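## Task

Set the red wire down on its own, at least one hand's width clear of every other wire. A wire left dangling over the table edge may make this fail.

## Robot and tools

ROBOT. Two arms, left_arm and right_arm, each with a two-finger parallel gripper and a wrist camera. In the scene frame the left base sits near y = +0.301 m and the right near y = -0.331 m, both about at table height, pointing +x over the table. The names do not match image sides. Fixed cameras: cam_head_left, cam_head_right, cam_high, cam_low on a beam behind the arms; plus cam_left_wrist and cam_right_wrist. All images are 896x504.

FRAMES. Scene frame: origin at table-top height, halfway between the bases, +x out over the table, +z up, +y toward left_arm. Each arm reports its hand pose (end_effector_position in metres, end_effector_quat_wxyz) in its own base frame. Commanded offsets are taken along the axes of that arm's current Hand target, not the base or scene axes. On a gripper, the fingers point along its +z axis and close along its y axis; end_effector_position is the spot between the pads, roughly 1 cm behind the tips.

THE 14-NUMBER ROW. Every motion command uses rows of 14 numbers, each in [-1, 1]: left_arm dx, dy, dz, rx, ry, rz, opening, then right_arm dx, dy, dz, rx, ry, rz, opening. Both arms always appear. The six pose numbers are an offset (not a pose) from that arm's Hand target as it stood when the action or move began; 1.0 equals 0.6 m for dx/dy/dz and 180 degrees for the rotation vector rx/ry/rz. Sending the same offset twice moves the arm twice. Sending six zeros re-requests the current Hand target. Opening is absolute: +1 fully open (0.093 m), -1 closed. A 0 for opening is a real command, so repeat the current opening to leave a gripper alone.

execute_actions(actions, cameras). actions is a list of actions; each action is a list of up to 15 rows, one row per 1/30 s step, and a short list repeats its final row to fill 15 steps. Every row counts from the action's start pose, not from the previous row. cameras is a list of camera names, ["all"], or []; an empty actions list returns images by default and also shows the scene number and fields normally omitted.

move(target, speed, blend, opening_speed, grip_force, blocking, cameras). target is one 14-number row or a list of up to 15 rows; all rows are offsets from the same starting Hand targets. speed: path top speed in m/s, 0.002 to 2.9, default 0.25 (turn rate up to twice that in rad/s); one value or one per target. blend: corner rounding in m for lists, default 0 (stop at each). opening_speed: how quickly the opening changes, units per second on the -1..+1 scale, at least 0.2. grip_force: newtons per finger pad, 10 to 50, one value or one per arm; it persists, and low values close slowly. blocking=false returns early while the move continues. Paths are straight, both arms finish together, capped at 10 s, and they do not avoid obstacles or each other. The result adds a line 'move:' with the outcome (done, off_target, moving, held, fault) and any limits (limits=paced: command was clipped; limits=held: steps were withheld).

wait(seconds 0 to 10, cameras) lets time pass with commands held. stop(cameras) brakes a running move. zoom_image(camera, region=[x0, y0, x1, y1]) enlarges part of the latest image from that camera, pixels from top-left, at most 504 by 504. read_manual(section="licences") only returns licence text. finished_scene(scene) ends the current scene, given as its integer number; the goal must already hold with the robot not touching anything.

READING RESULTS. Hand target is the last commanded pose after clipping; the gripper often stops short of it, and the next command re-asks for it. Tool commands shows present gripper commands. grip_measured is the finger motor position on the -1..+1 scale: pads meet near -0.94, and each millimetre of object width adds about 0.0208; it may read up to 0.02 high. Joint positions ends with the finger gap in metres. Joint torques include the arm's own weight, and joints 1 to 3 wrap at ±28 N m. Joint velocities 'within noise' means at rest. Action results also list end_effector_position at some intermediate steps.

MOTION QUIRKS. Orientation commands are clipped to 40 degrees from the measured orientation per step. Friction and gravity leave the hand low, short or tilted, especially at long reach; small moves may not happen or go sideways, so check position and tilt after each move and correct with offsets. Faster moves lag and overshoot more.

AVOID. Wires or anything falling off the table or left hanging over the edge. Dropping or releasing a moving wire. Fast contact with the table or fixtures: the bar under the bases, the plate behind it and the low rail, up to about 3 cm tall, give no warning. Any contact between the two arms or grippers, including closing one gripper on the other's fingers. Paths that pass near an arm's own base (go around it). Pressing into things: a blocked arm keeps pushing until commanded back past its gripper. Motor heat from long holds, stretched poses or unreachable targets: a MOTOR HOT line appears at 75 °C, at 90 °C the arm folds and idles, at 100 °C it drops. Objects can be nudged by outside pushes, so re-check before finishing.

Each tool is called after ">>>" as a command line: name --argument value for each argument, lists and objects as JSON in quotes; but a table of rows of numbers goes row by row, as --pt "numbers of a row", without its own name.

## Session

>>> execute_actions --actions '[]'

Scene clock: 0.00 s.
left_arm: end_effector_position=(+0.3348, -0.3484, +0.2792) grip_measured=-0.925 end_effector_quat_wxyz=(+0.456, +0.533, +0.556, -0.447) | right_arm: end_effector_position=(+0.3753, +0.0000, +0.4021) grip_measured=+1.000 end_effector_quat_wxyz=(+0.707, +0.000, +0.707, +0.000)
Joint positions: left_arm=[-0.507 1.716 1.323 0.04 1.004 0.29 0.001] | right_arm=[0 1.047 1.047 0 0 0 0.093]
Joint velocities: within noise
Joint torques (N m): no reading
Motor temperatures (°C): left_arm=[29 30 32 30 28 30 28] | right_arm=[31 31 30 28 28 29 27]
Heat: left arm: 32 °C; right arm: 31 °C.
Hand target: left_arm +0.3343, -0.3477, +0.2926; +0.469, +0.535, +0.545, -0.443 | right_arm +0.3726, -0.0006, +0.4100; +0.714, +0.001, +0.700, -0.001
Tool commands: left_gripper/opening=-0.933609 right_gripper/opening=+1.0

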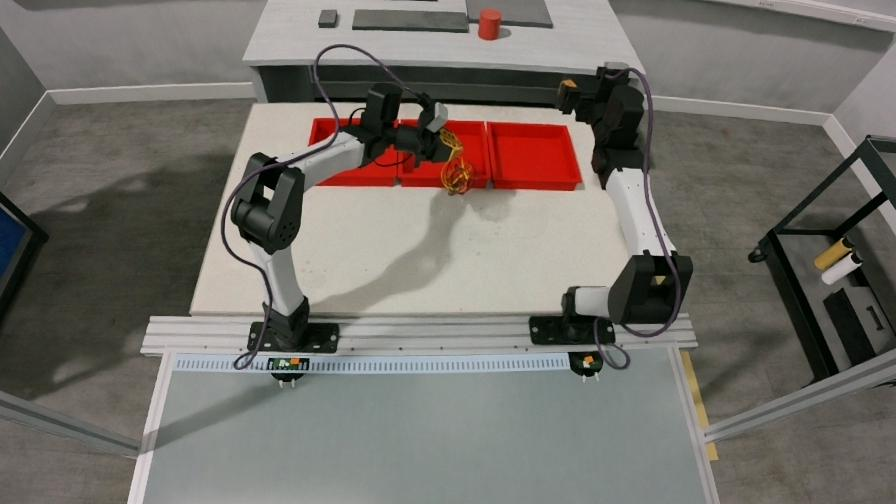

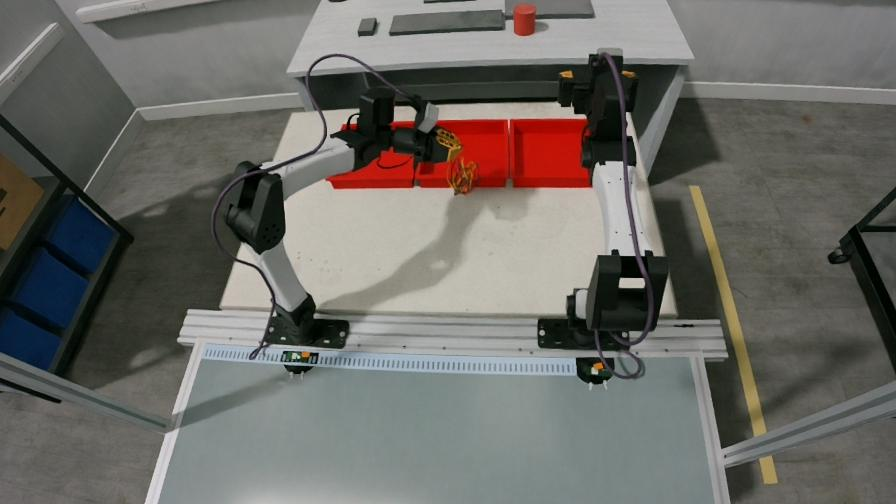

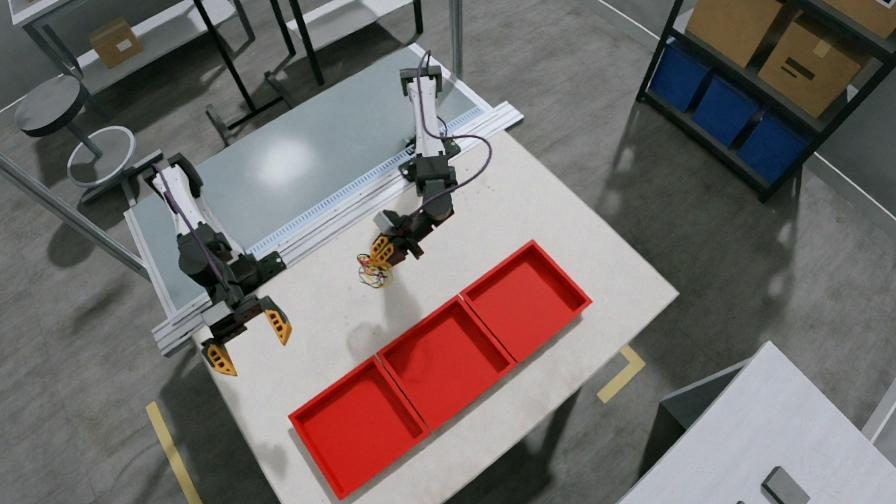

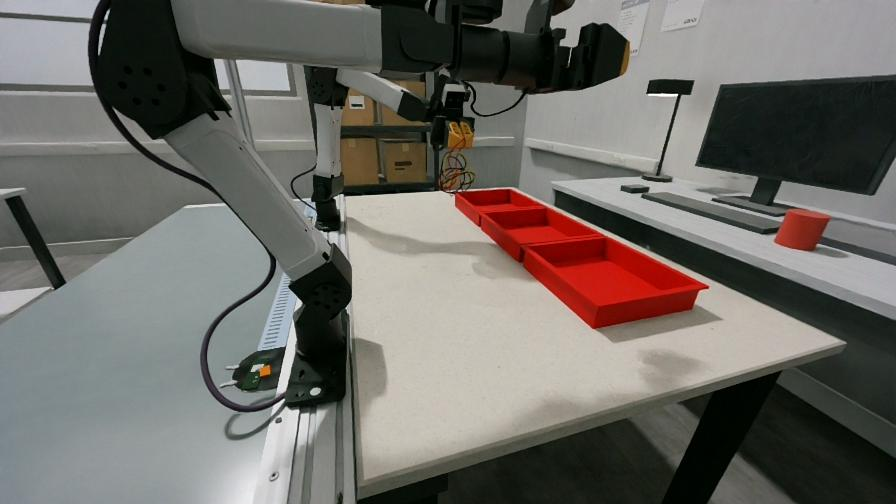

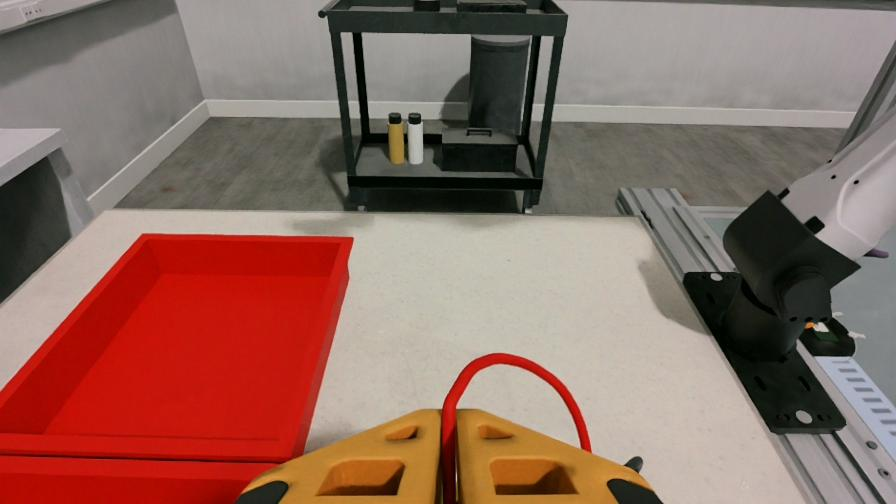

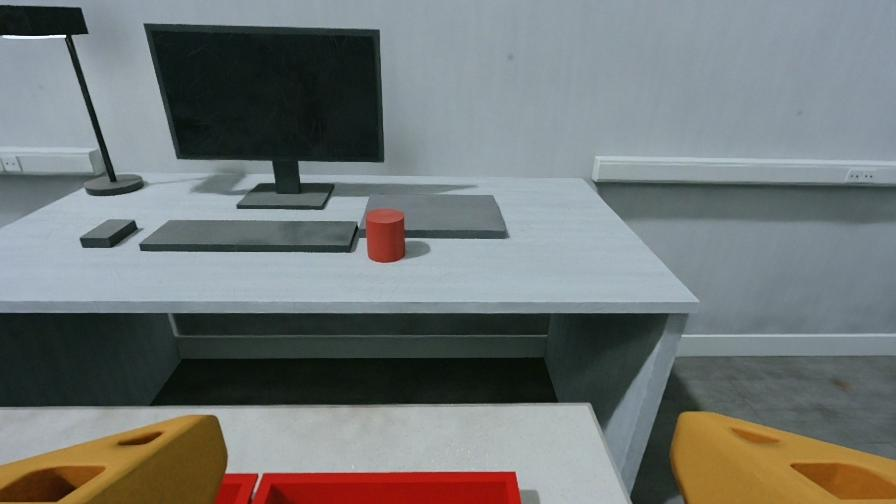

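>>> zoom_image --camera "cam_low" --region '[400, 90, 540, 210]'

>>> zoom_image --camera "cam_high" --region '[330, 200, 450, 310]'

>>> zoom_image --camera "cam_head_right" --region '[400, 110, 520, 210]'

>>> zoom_image --camera "cam_head_left" --region '[400, 100, 520, 210]'

Scaled by 3.600 from the camera's 896x504 image, which has a finer 1280x720 frame.

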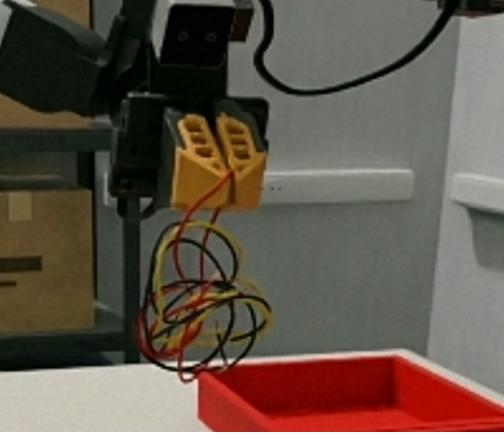

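Scaled by 4.200 from the camera's 896x504 image, which has a finer 1280x720 frame.

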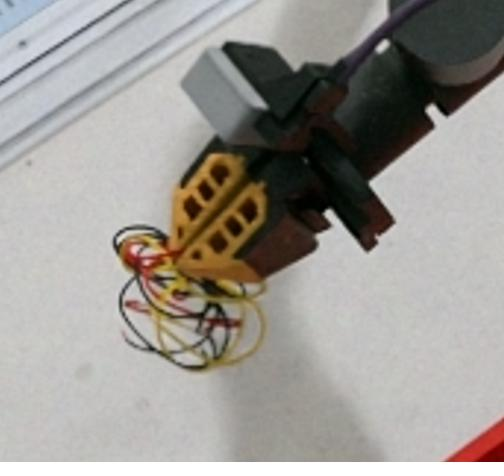

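Scaled by 4.200 from the camera's 896x504 image, which has a finer 1280x720 frame.

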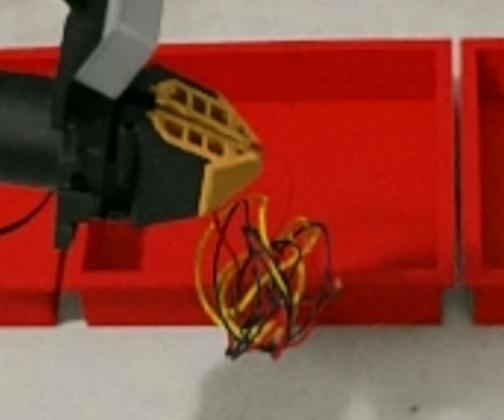

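Scaled by 4.200 from the camera's 896x504 image, which has a finer 1280x720 frame.

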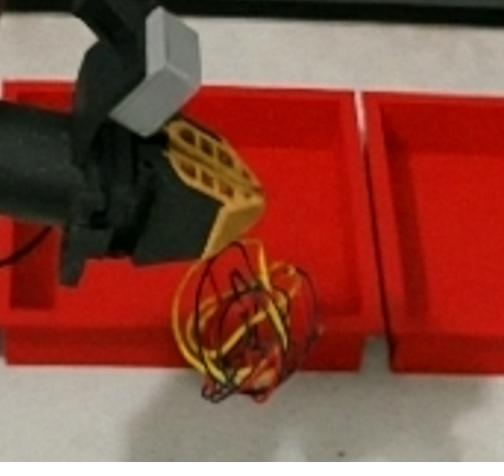

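>>> move --target '[0,0,0,0,0,0,-1, 0.267,0.1,-0.075,-0.5,0,0,1]' --cameras '["all"]'

Scene clock: 45.83 s.
left_arm: end_effector_position=(+0.3348, -0.3484, +0.2792) grip_measured=-0.977 end_effector_quat_wxyz=(+0.456, +0.533, +0.556, -0.447) | right_arm: end_effector_position=(+0.3318, +0.0579, +0.2526) grip_measured=+1.000 end_effector_quat_wxyz=(+0.583, -0.407, +0.578, +0.399)
Joint positions: left_arm=[-0.507 1.716 1.323 0.04 1.004 0.29 0] | right_arm=[-0.351 1.462 0.766 0.531 -1.565 -0.179 0.093]
Joint torques (N m): left_arm=[0.53 -10.4 8.94 1.88 0.35 0.05] | right_arm=[0.75 -4.98 5.26 1.66 -0.35 -0.24]
Motor temperatures (°C): left_arm=[29 37 38 34 28 30 28] | right_arm=[31 32 35 35 28 29 27]
Heat: left arm: 38 °C; right arm: 35 °C.
Hand target: left_arm +0.3343, -0.3477, +0.2926; +0.469, +0.535, +0.545, -0.443 | right_arm +0.3308, +0.0595, +0.2489; +0.505, -0.504, +0.496, +0.495
Off the commanded pose: left_arm 0.013 m, 2 deg | right_arm 0.004 m, 20 deg.
joint sent to its limit (right arm) — joint 5 (wrist yaw), lower limit. The joint targets are off in orientation, not in position.
move: off_target (left_arm, right_arm)

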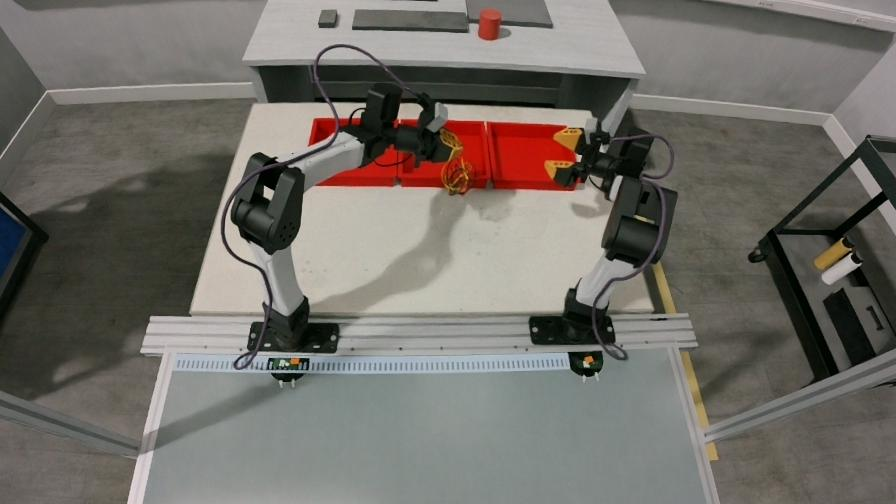

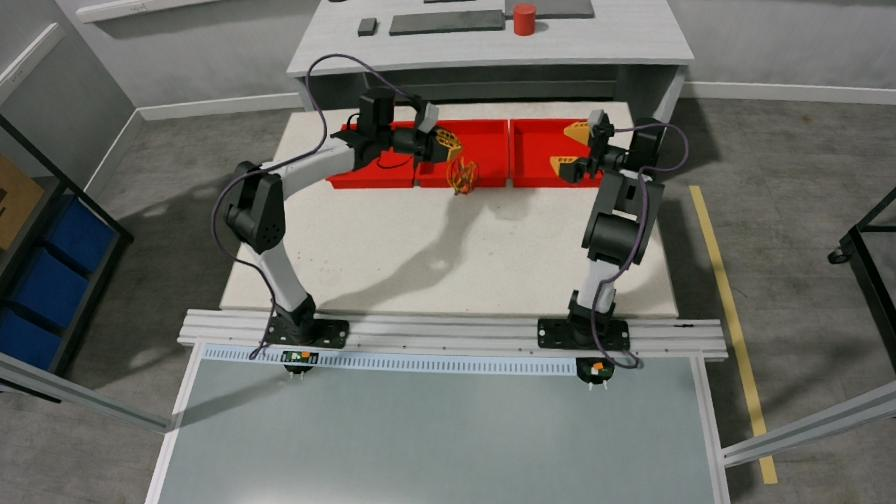

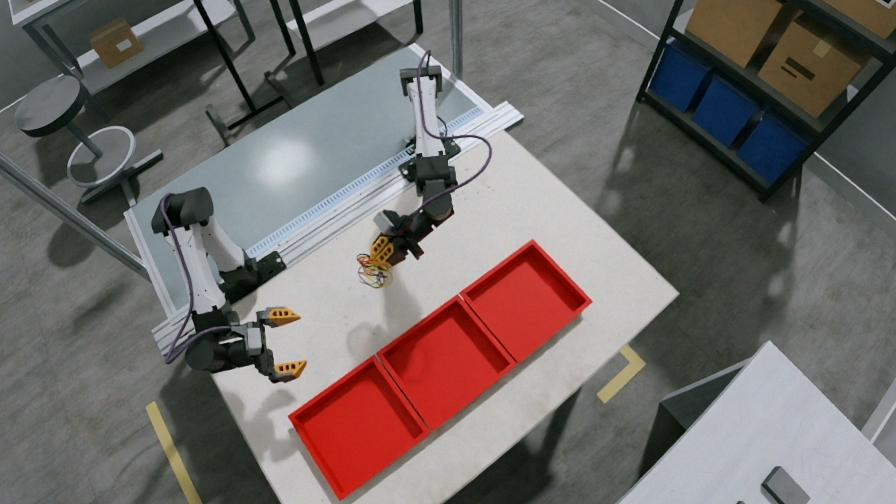

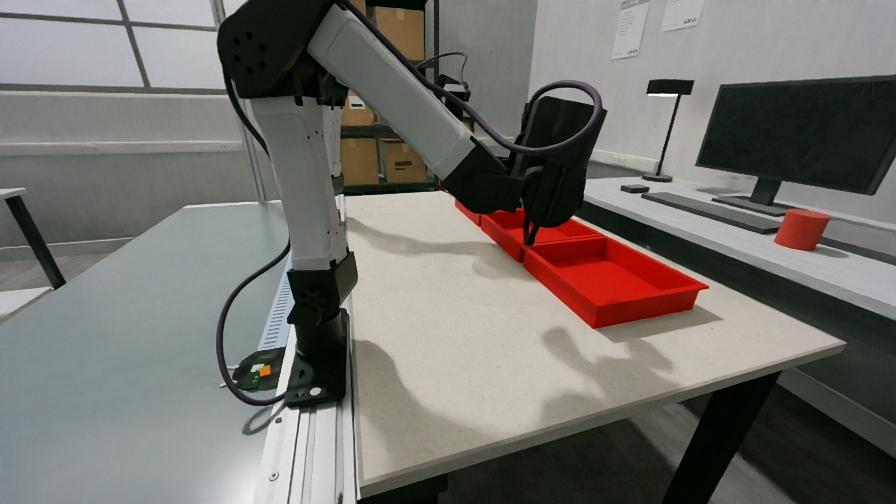

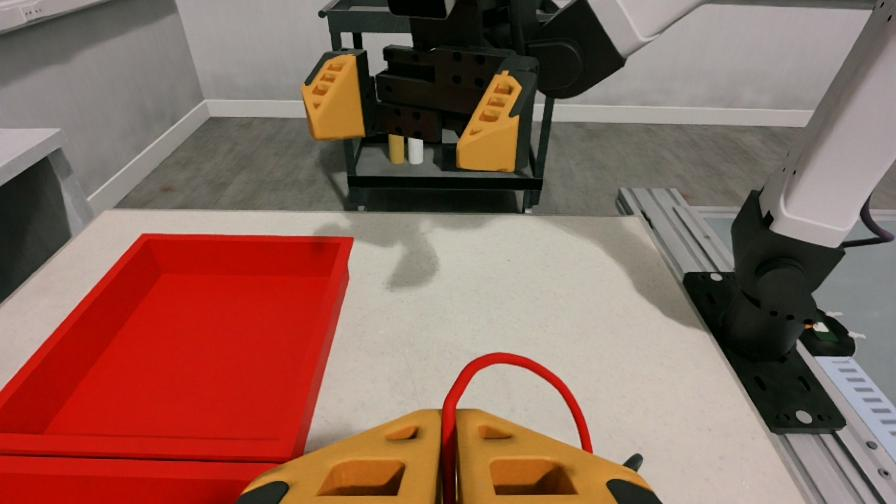

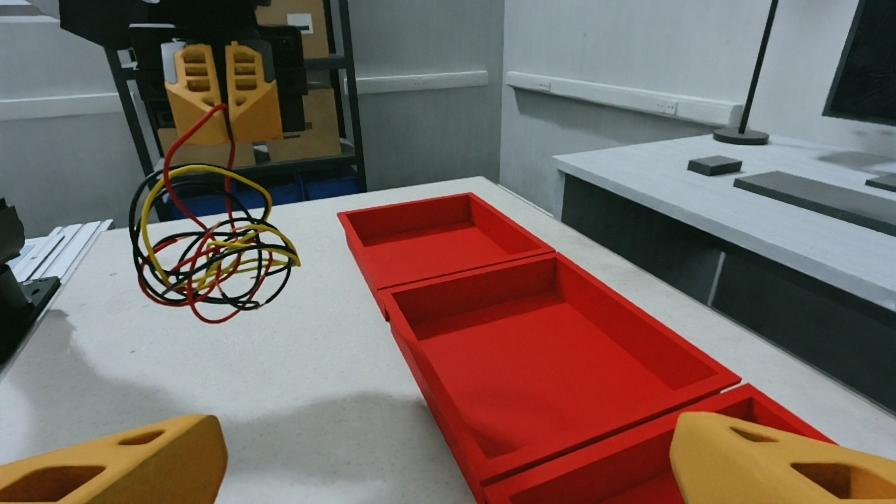

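>>> zoom_image --camera "cam_right_wrist" --region '[100, 70, 340, 340]'

Scaled by 1.867 from the camera's 896x504 image, which has a finer 1280x720 frame.

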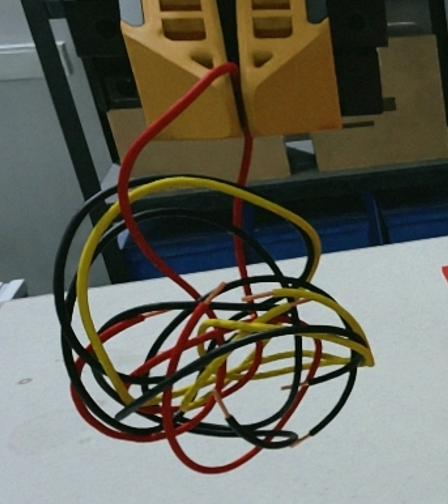

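>>> move --target '[0,0,0,0,0,0,-1, 0.018,0.123,0.22,0,0,0,0]' --cameras '["cam_right_wrist","cam_high","cam_low"]'

>>> zoom_image --camera "cam_right_wrist" --region '[150, 0, 650, 400]'

>>> zoom_image --camera "cam_high" --region '[270, 180, 450, 330]'

Scene clock: 122.70 s.
left_arm: end_effector_position=(+0.3348, -0.3484, +0.2792) grip_measured=-0.977 end_effector_quat_wxyz=(+0.456, +0.533, +0.556, -0.447) | right_arm: end_effector_position=(+0.2603, +0.1907, +0.2324) grip_measured=+0.003 end_effector_quat_wxyz=(+0.494, -0.502, +0.504, +0.500)
Joint positions: left_arm=[-0.507 1.716 1.323 0.04 1.004 0.29 0] | right_arm=[0.085 1.383 0.617 0.608 -1.488 -0.149 0.045]
Joint torques (N m): left_arm=[0.54 -10.4 8.92 1.87 0.35 0.05] | right_arm=[0.68 -7.16 4.9 1.84 -0.12 -0.06]
Motor temperatures (°C): left_arm=[29 42 42 37 28 30 29] | right_arm=[31 33 35 34 28 29 27]
Heat: left arm: 42 °C; right arm: 35 °C.
Hand target: left_arm +0.3343, -0.3477, +0.2926; +0.469, +0.535, +0.545, -0.443 | right_arm +0.2575, +0.1918, +0.2368; +0.505, -0.504, +0.496, +0.495
Off the commanded pose: left_arm 0.013 m, 2 deg | right_arm 0.005 m, 2 deg.
move: off_target (left_arm)
Images, in order (width x height): cam_high 896x504, cam_low 896x504, cam_right_wrist 896x504.

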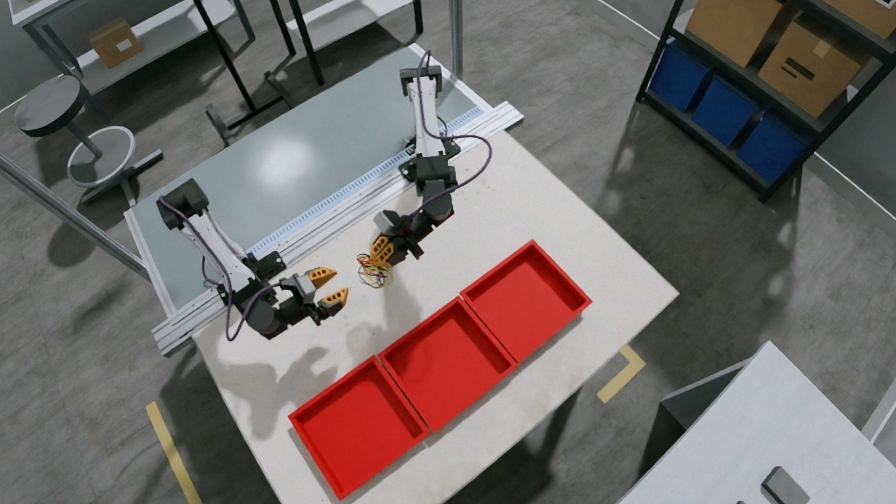

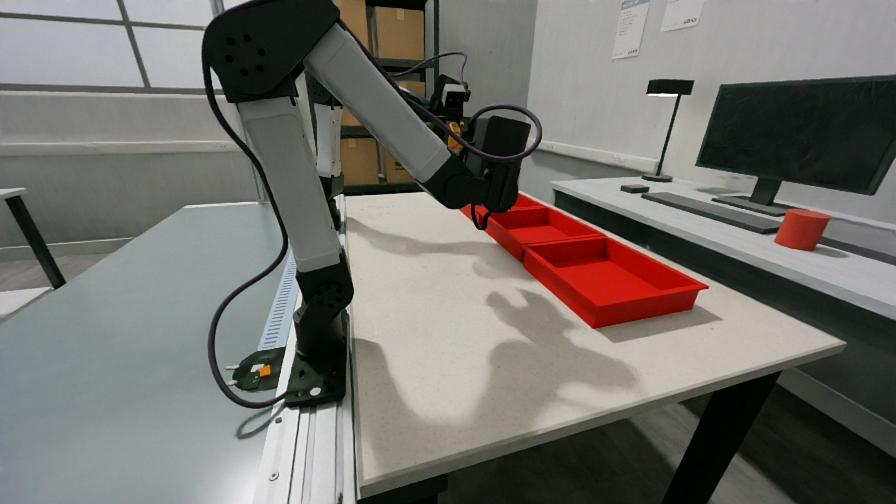

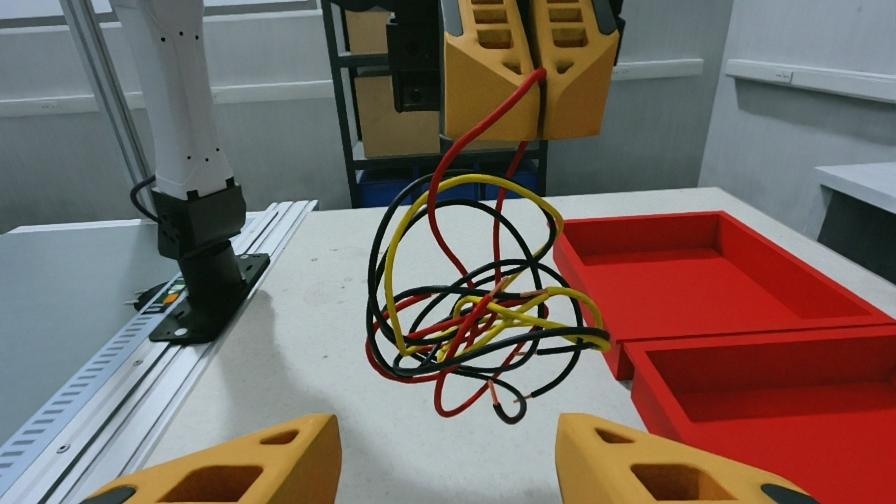

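Scaled by 1.008 from the camera's 896x504 image, which has a finer 1280x720 frame.

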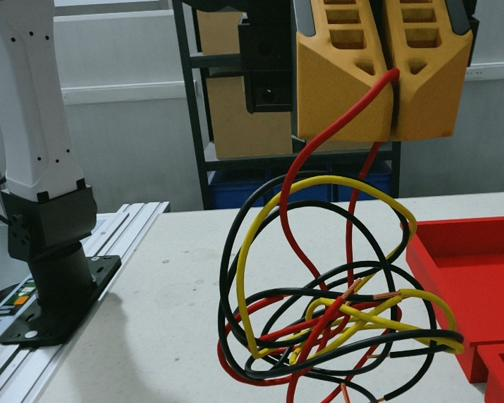

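Scaled by 2.800 from the camera's 896x504 image, which has a finer 1280x720 frame.

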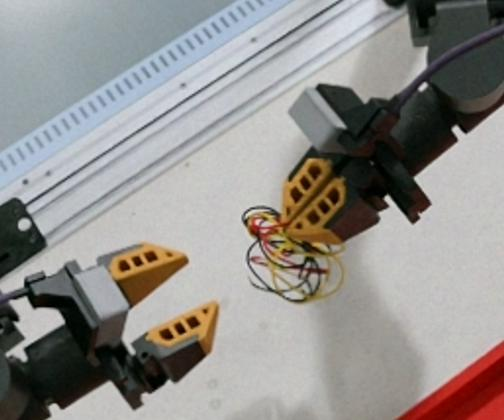

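>>> move --target '[0,0,0,0,0,0,-1, -0.01,0.047,0.1,0,0,0,-0.44]' --speed 0.12 --cameras '["cam_right_wrist","cam_high","cam_head_left"]'

>>> zoom_image --camera "cam_right_wrist" --region '[250, 104, 650, 504]'

>>> zoom_image --camera "cam_high" --region '[300, 190, 440, 310]'

Scene clock: 175.60 s.
left_arm: end_effector_position=(+0.3348, -0.3484, +0.2792) grip_measured=-0.977 end_effector_quat_wxyz=(+0.456, +0.533, +0.556, -0.447) | right_arm: end_effector_position=(+0.2329, +0.2511, +0.2369) grip_measured=-0.437 end_effector_quat_wxyz=(+0.496, -0.501, +0.504, +0.499)
Joint positions: left_arm=[-0.507 1.716 1.323 0.04 1.004 0.29 0] | right_arm=[0.341 1.326 0.552 0.742 -1.229 -0.025 0.024]
Joint torques (N m): left_arm=[0.53 -10.37 8.9 1.87 0.34 0.05] | right_arm=[0.88 -6.58 5.01 2.03 -0.02 -0.06]
Heat: left arm: 44 °C; right arm: 37 °C.
Hand target: left_arm +0.3343, -0.3477, +0.2926; +0.469, +0.535, +0.545, -0.443 | right_arm +0.2293, +0.2518, +0.2422; +0.505, -0.504, +0.496, +0.495
Off the commanded pose: left_arm 0.013 m, 2 deg | right_arm 0.006 m, 2 deg.
move: off_target (left_arm)
Images, in order (width x height): cam_head_left 896x504, cam_high 896x504, cam_right_wrist 896x504.

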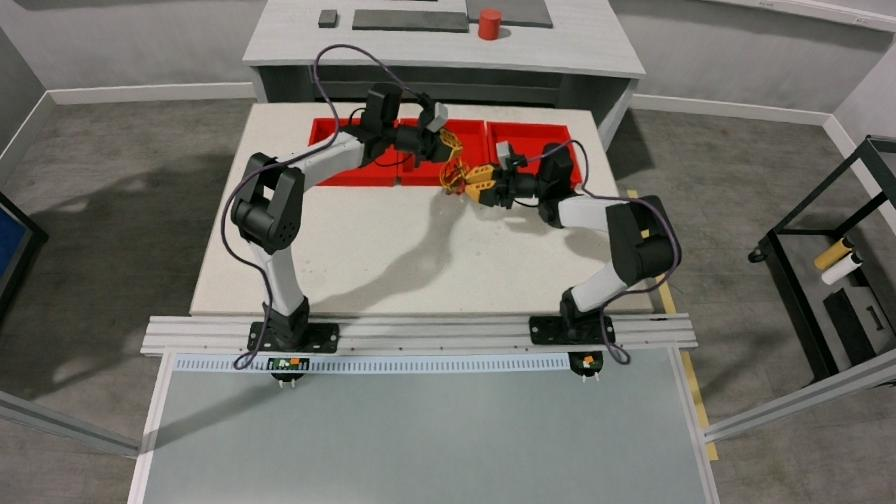

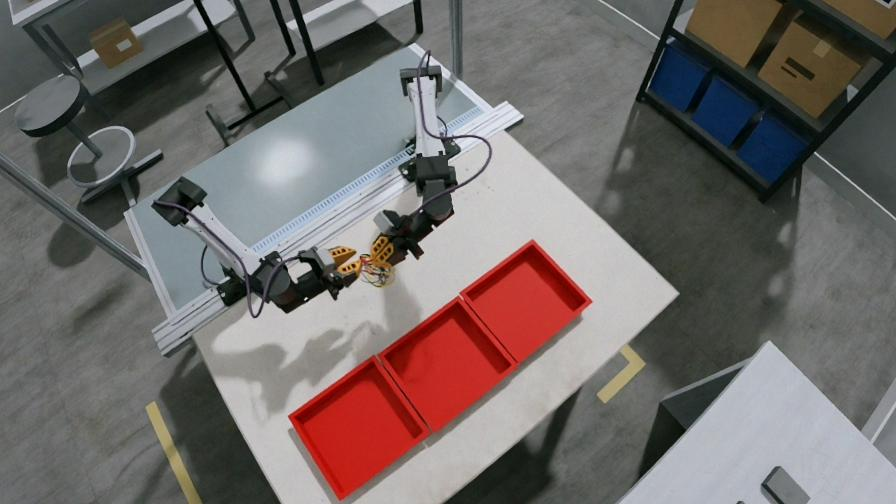

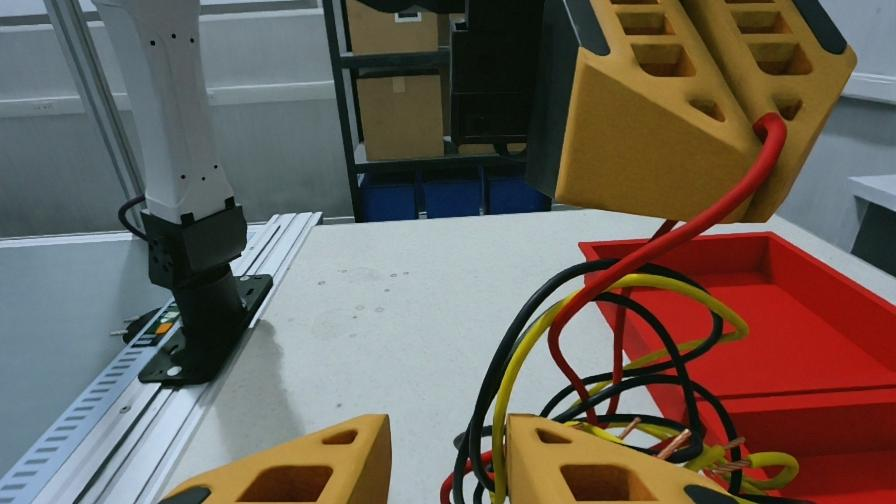

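Scaled by 1.260 from the camera's 896x504 image, which has a finer 1280x720 frame.

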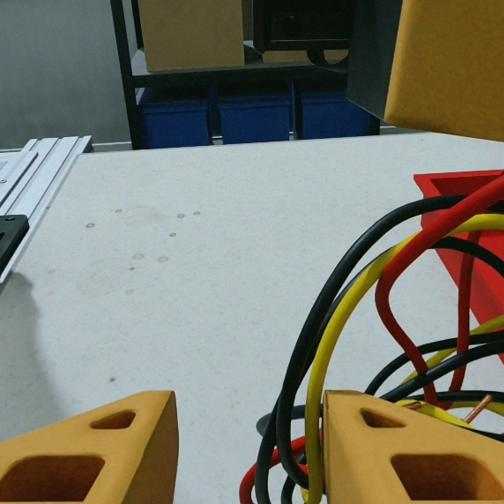

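Scaled by 3.600 from the camera's 896x504 image, which has a finer 1280x720 frame.

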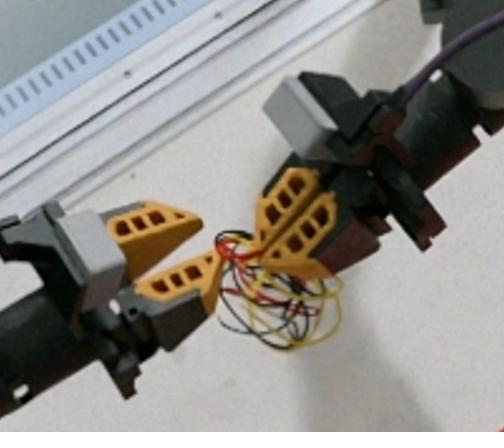

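>>> move --pt "0 0 0 0 0 0 -1 -0.025 -0.018 0.0 0 0 0 -0.44" --pt "0 0 0 0 0 0 -1 -0.025 -0.018 0.043 0 0 0 -0.44" --speed 0.1 --cameras '["cam_right_wrist","cam_high","cam_low"]'

>>> zoom_image --camera "cam_right_wrist" --region '[300, 204, 700, 504]'

Scene clock: 201.53 s.
left_arm: end_effector_position=(+0.3348, -0.3484, +0.2792) grip_measured=-0.977 end_effector_quat_wxyz=(+0.456, +0.533, +0.556, -0.447) | right_arm: end_effector_position=(+0.2360, +0.2740, +0.2531) grip_measured=-0.437 end_effector_quat_wxyz=(+0.502, -0.504, +0.498, +0.496)
Joint positions: left_arm=[-0.507 1.716 1.323 0.04 1.004 0.29 0] | right_arm=[0.42 1.346 0.624 0.715 -1.151 -0.019 0.024]
Joint torques (N m): left_arm=[0.5 -10.43 8.92 1.87 0.35 0.05] | right_arm=[0.83 -4.04 7.5 1.84 0.01 -0.1]
Heat: left arm: 45 °C; right arm: 38 °C.
Hand target: left_arm +0.3343, -0.3477, +0.2926; +0.469, +0.535, +0.545, -0.443 | right_arm +0.2398, +0.2776, +0.2575; +0.505, -0.504, +0.496, +0.495
Off the commanded pose: left_arm 0.013 m, 2 deg | right_arm 0.007 m, 0 deg.
move: off_target (left_arm)
Images, in order (width x height): cam_high 896x504, cam_low 896x504, cam_right_wrist 896x504.

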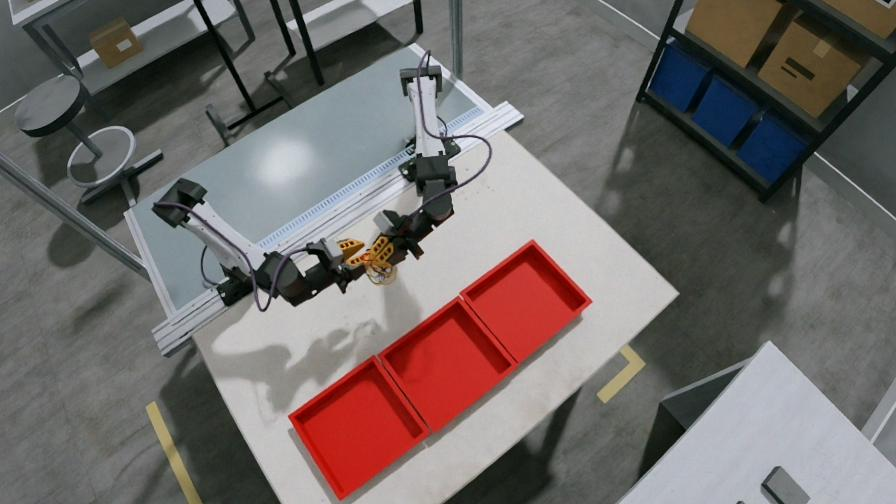

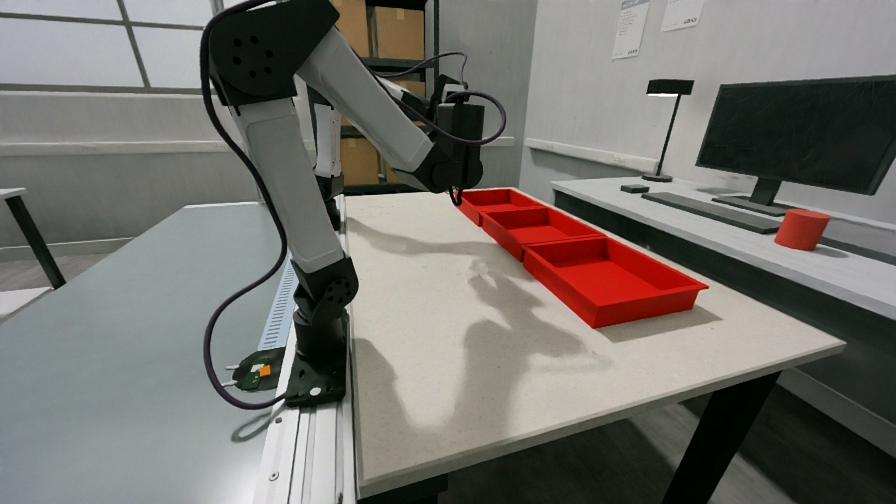

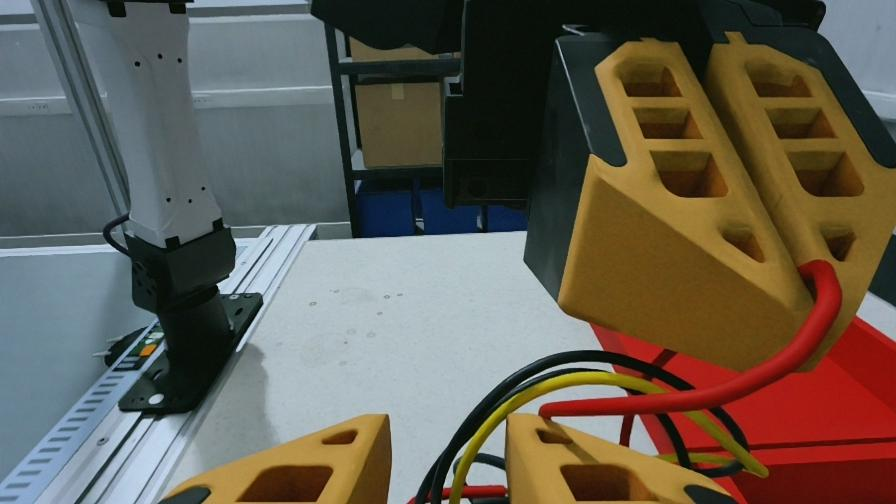

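Scaled by 1.260 from the camera's 896x504 image, which has a finer 1280x720 frame.

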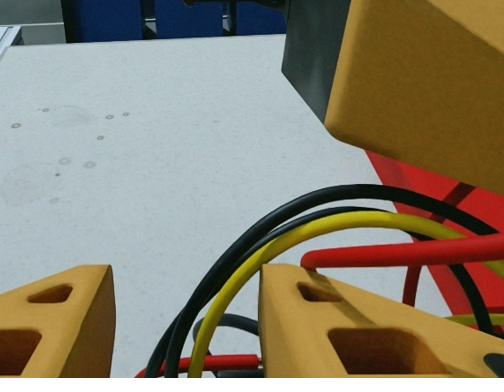

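>>> move --target '[0,0,0,0,0,0,-1, 0,0,0,0,0,0,-1]' --grip_force '[50, 40]' --cameras '["cam_right_wrist","cam_high","cam_head_right"]'

>>> zoom_image --camera "cam_right_wrist" --region '[300, 204, 700, 504]'

>>> zoom_image --camera "cam_high" --region '[320, 220, 420, 310]'

>>> zoom_image --camera "cam_head_right" --region '[400, 110, 520, 210]'

Scene clock: 211.53 s.
left_arm: end_effector_position=(+0.3348, -0.3484, +0.2792) grip_measured=-0.977 end_effector_quat_wxyz=(+0.456, +0.533, +0.556, -0.447) | right_arm: end_effector_position=(+0.2363, +0.2740, +0.2531) grip_measured=-0.978 end_effector_quat_wxyz=(+0.503, -0.503, +0.498, +0.496)
Joint positions: left_arm=[-0.507 1.716 1.323 0.04 1.004 0.29 0] | right_arm=[0.42 1.346 0.624 0.715 -1.149 -0.019 0]
Joint torques (N m): left_arm=[0.5 -10.39 8.92 1.87 0.35 0.05] | right_arm=[0.84 -4.04 7.49 1.84 0 -0.1]
Heat: left arm: 45 °C; right arm: 37 °C.
Hand target: left_arm +0.3343, -0.3477, +0.2926; +0.469, +0.535, +0.545, -0.443 | right_arm +0.2398, +0.2776, +0.2575; +0.505, -0.504, +0.496, +0.495
Off the commanded pose: left_arm 0.013 m, 2 deg | right_arm 0.007 m, 0 deg.
grip_force (N): 50, 40
move: off_target (left_arm)
Images, in order (width x height): cam_head_right 896x504, cam_high 896x504, cam_right_wrist 896x504.

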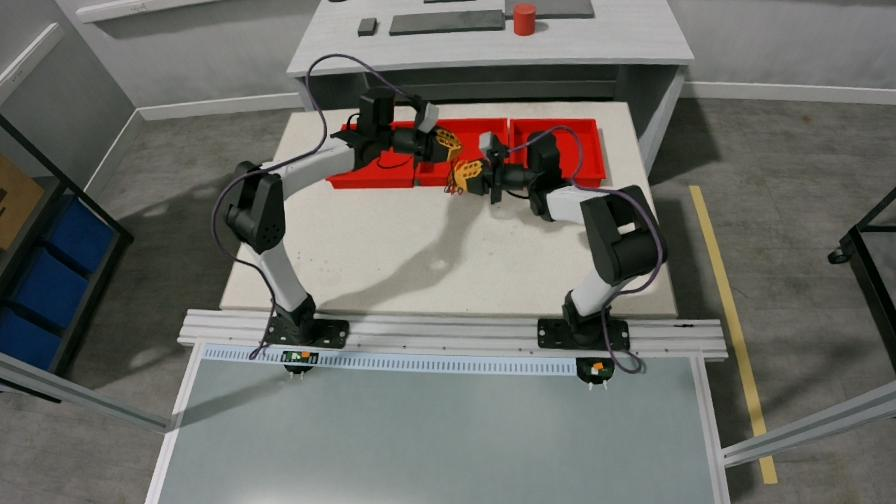

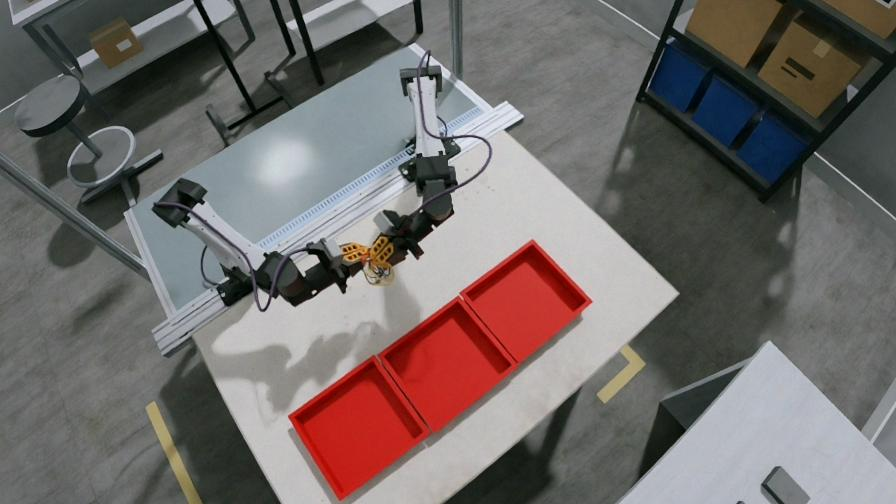

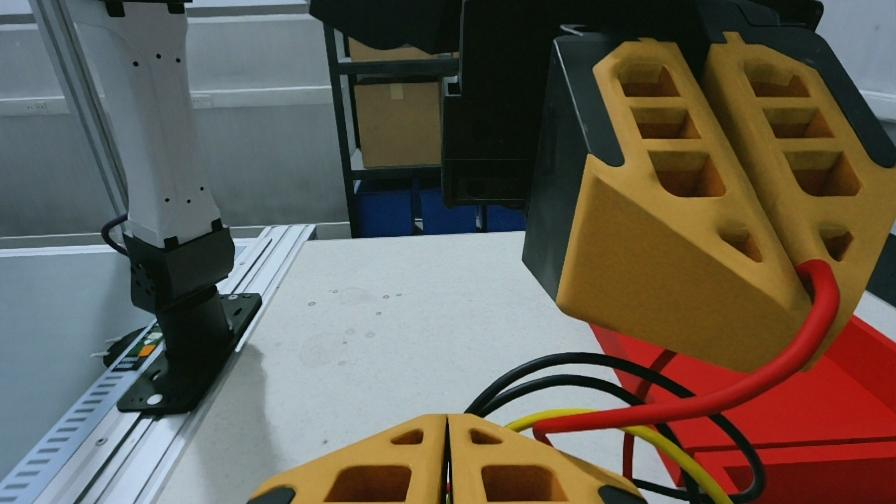

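Scaled by 1.260 from the camera's 896x504 image, which has a finer 1280x720 frame.

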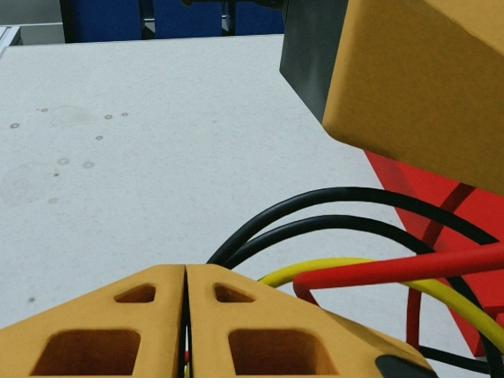

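Scaled by 5.040 from the camera's 896x504 image, which has a finer 1280x720 frame.

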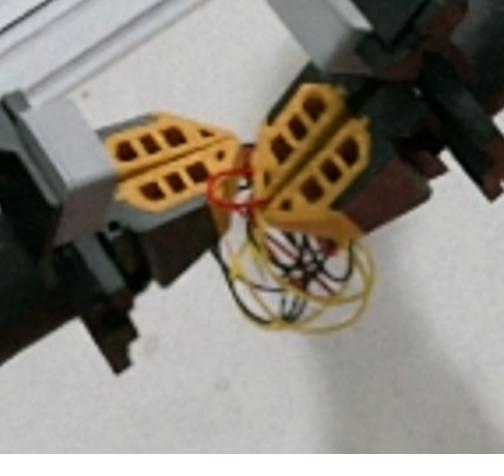

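Scaled by 4.200 from the camera's 896x504 image, which has a finer 1280x720 frame.

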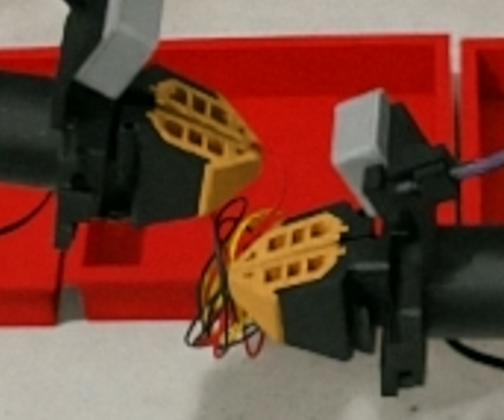

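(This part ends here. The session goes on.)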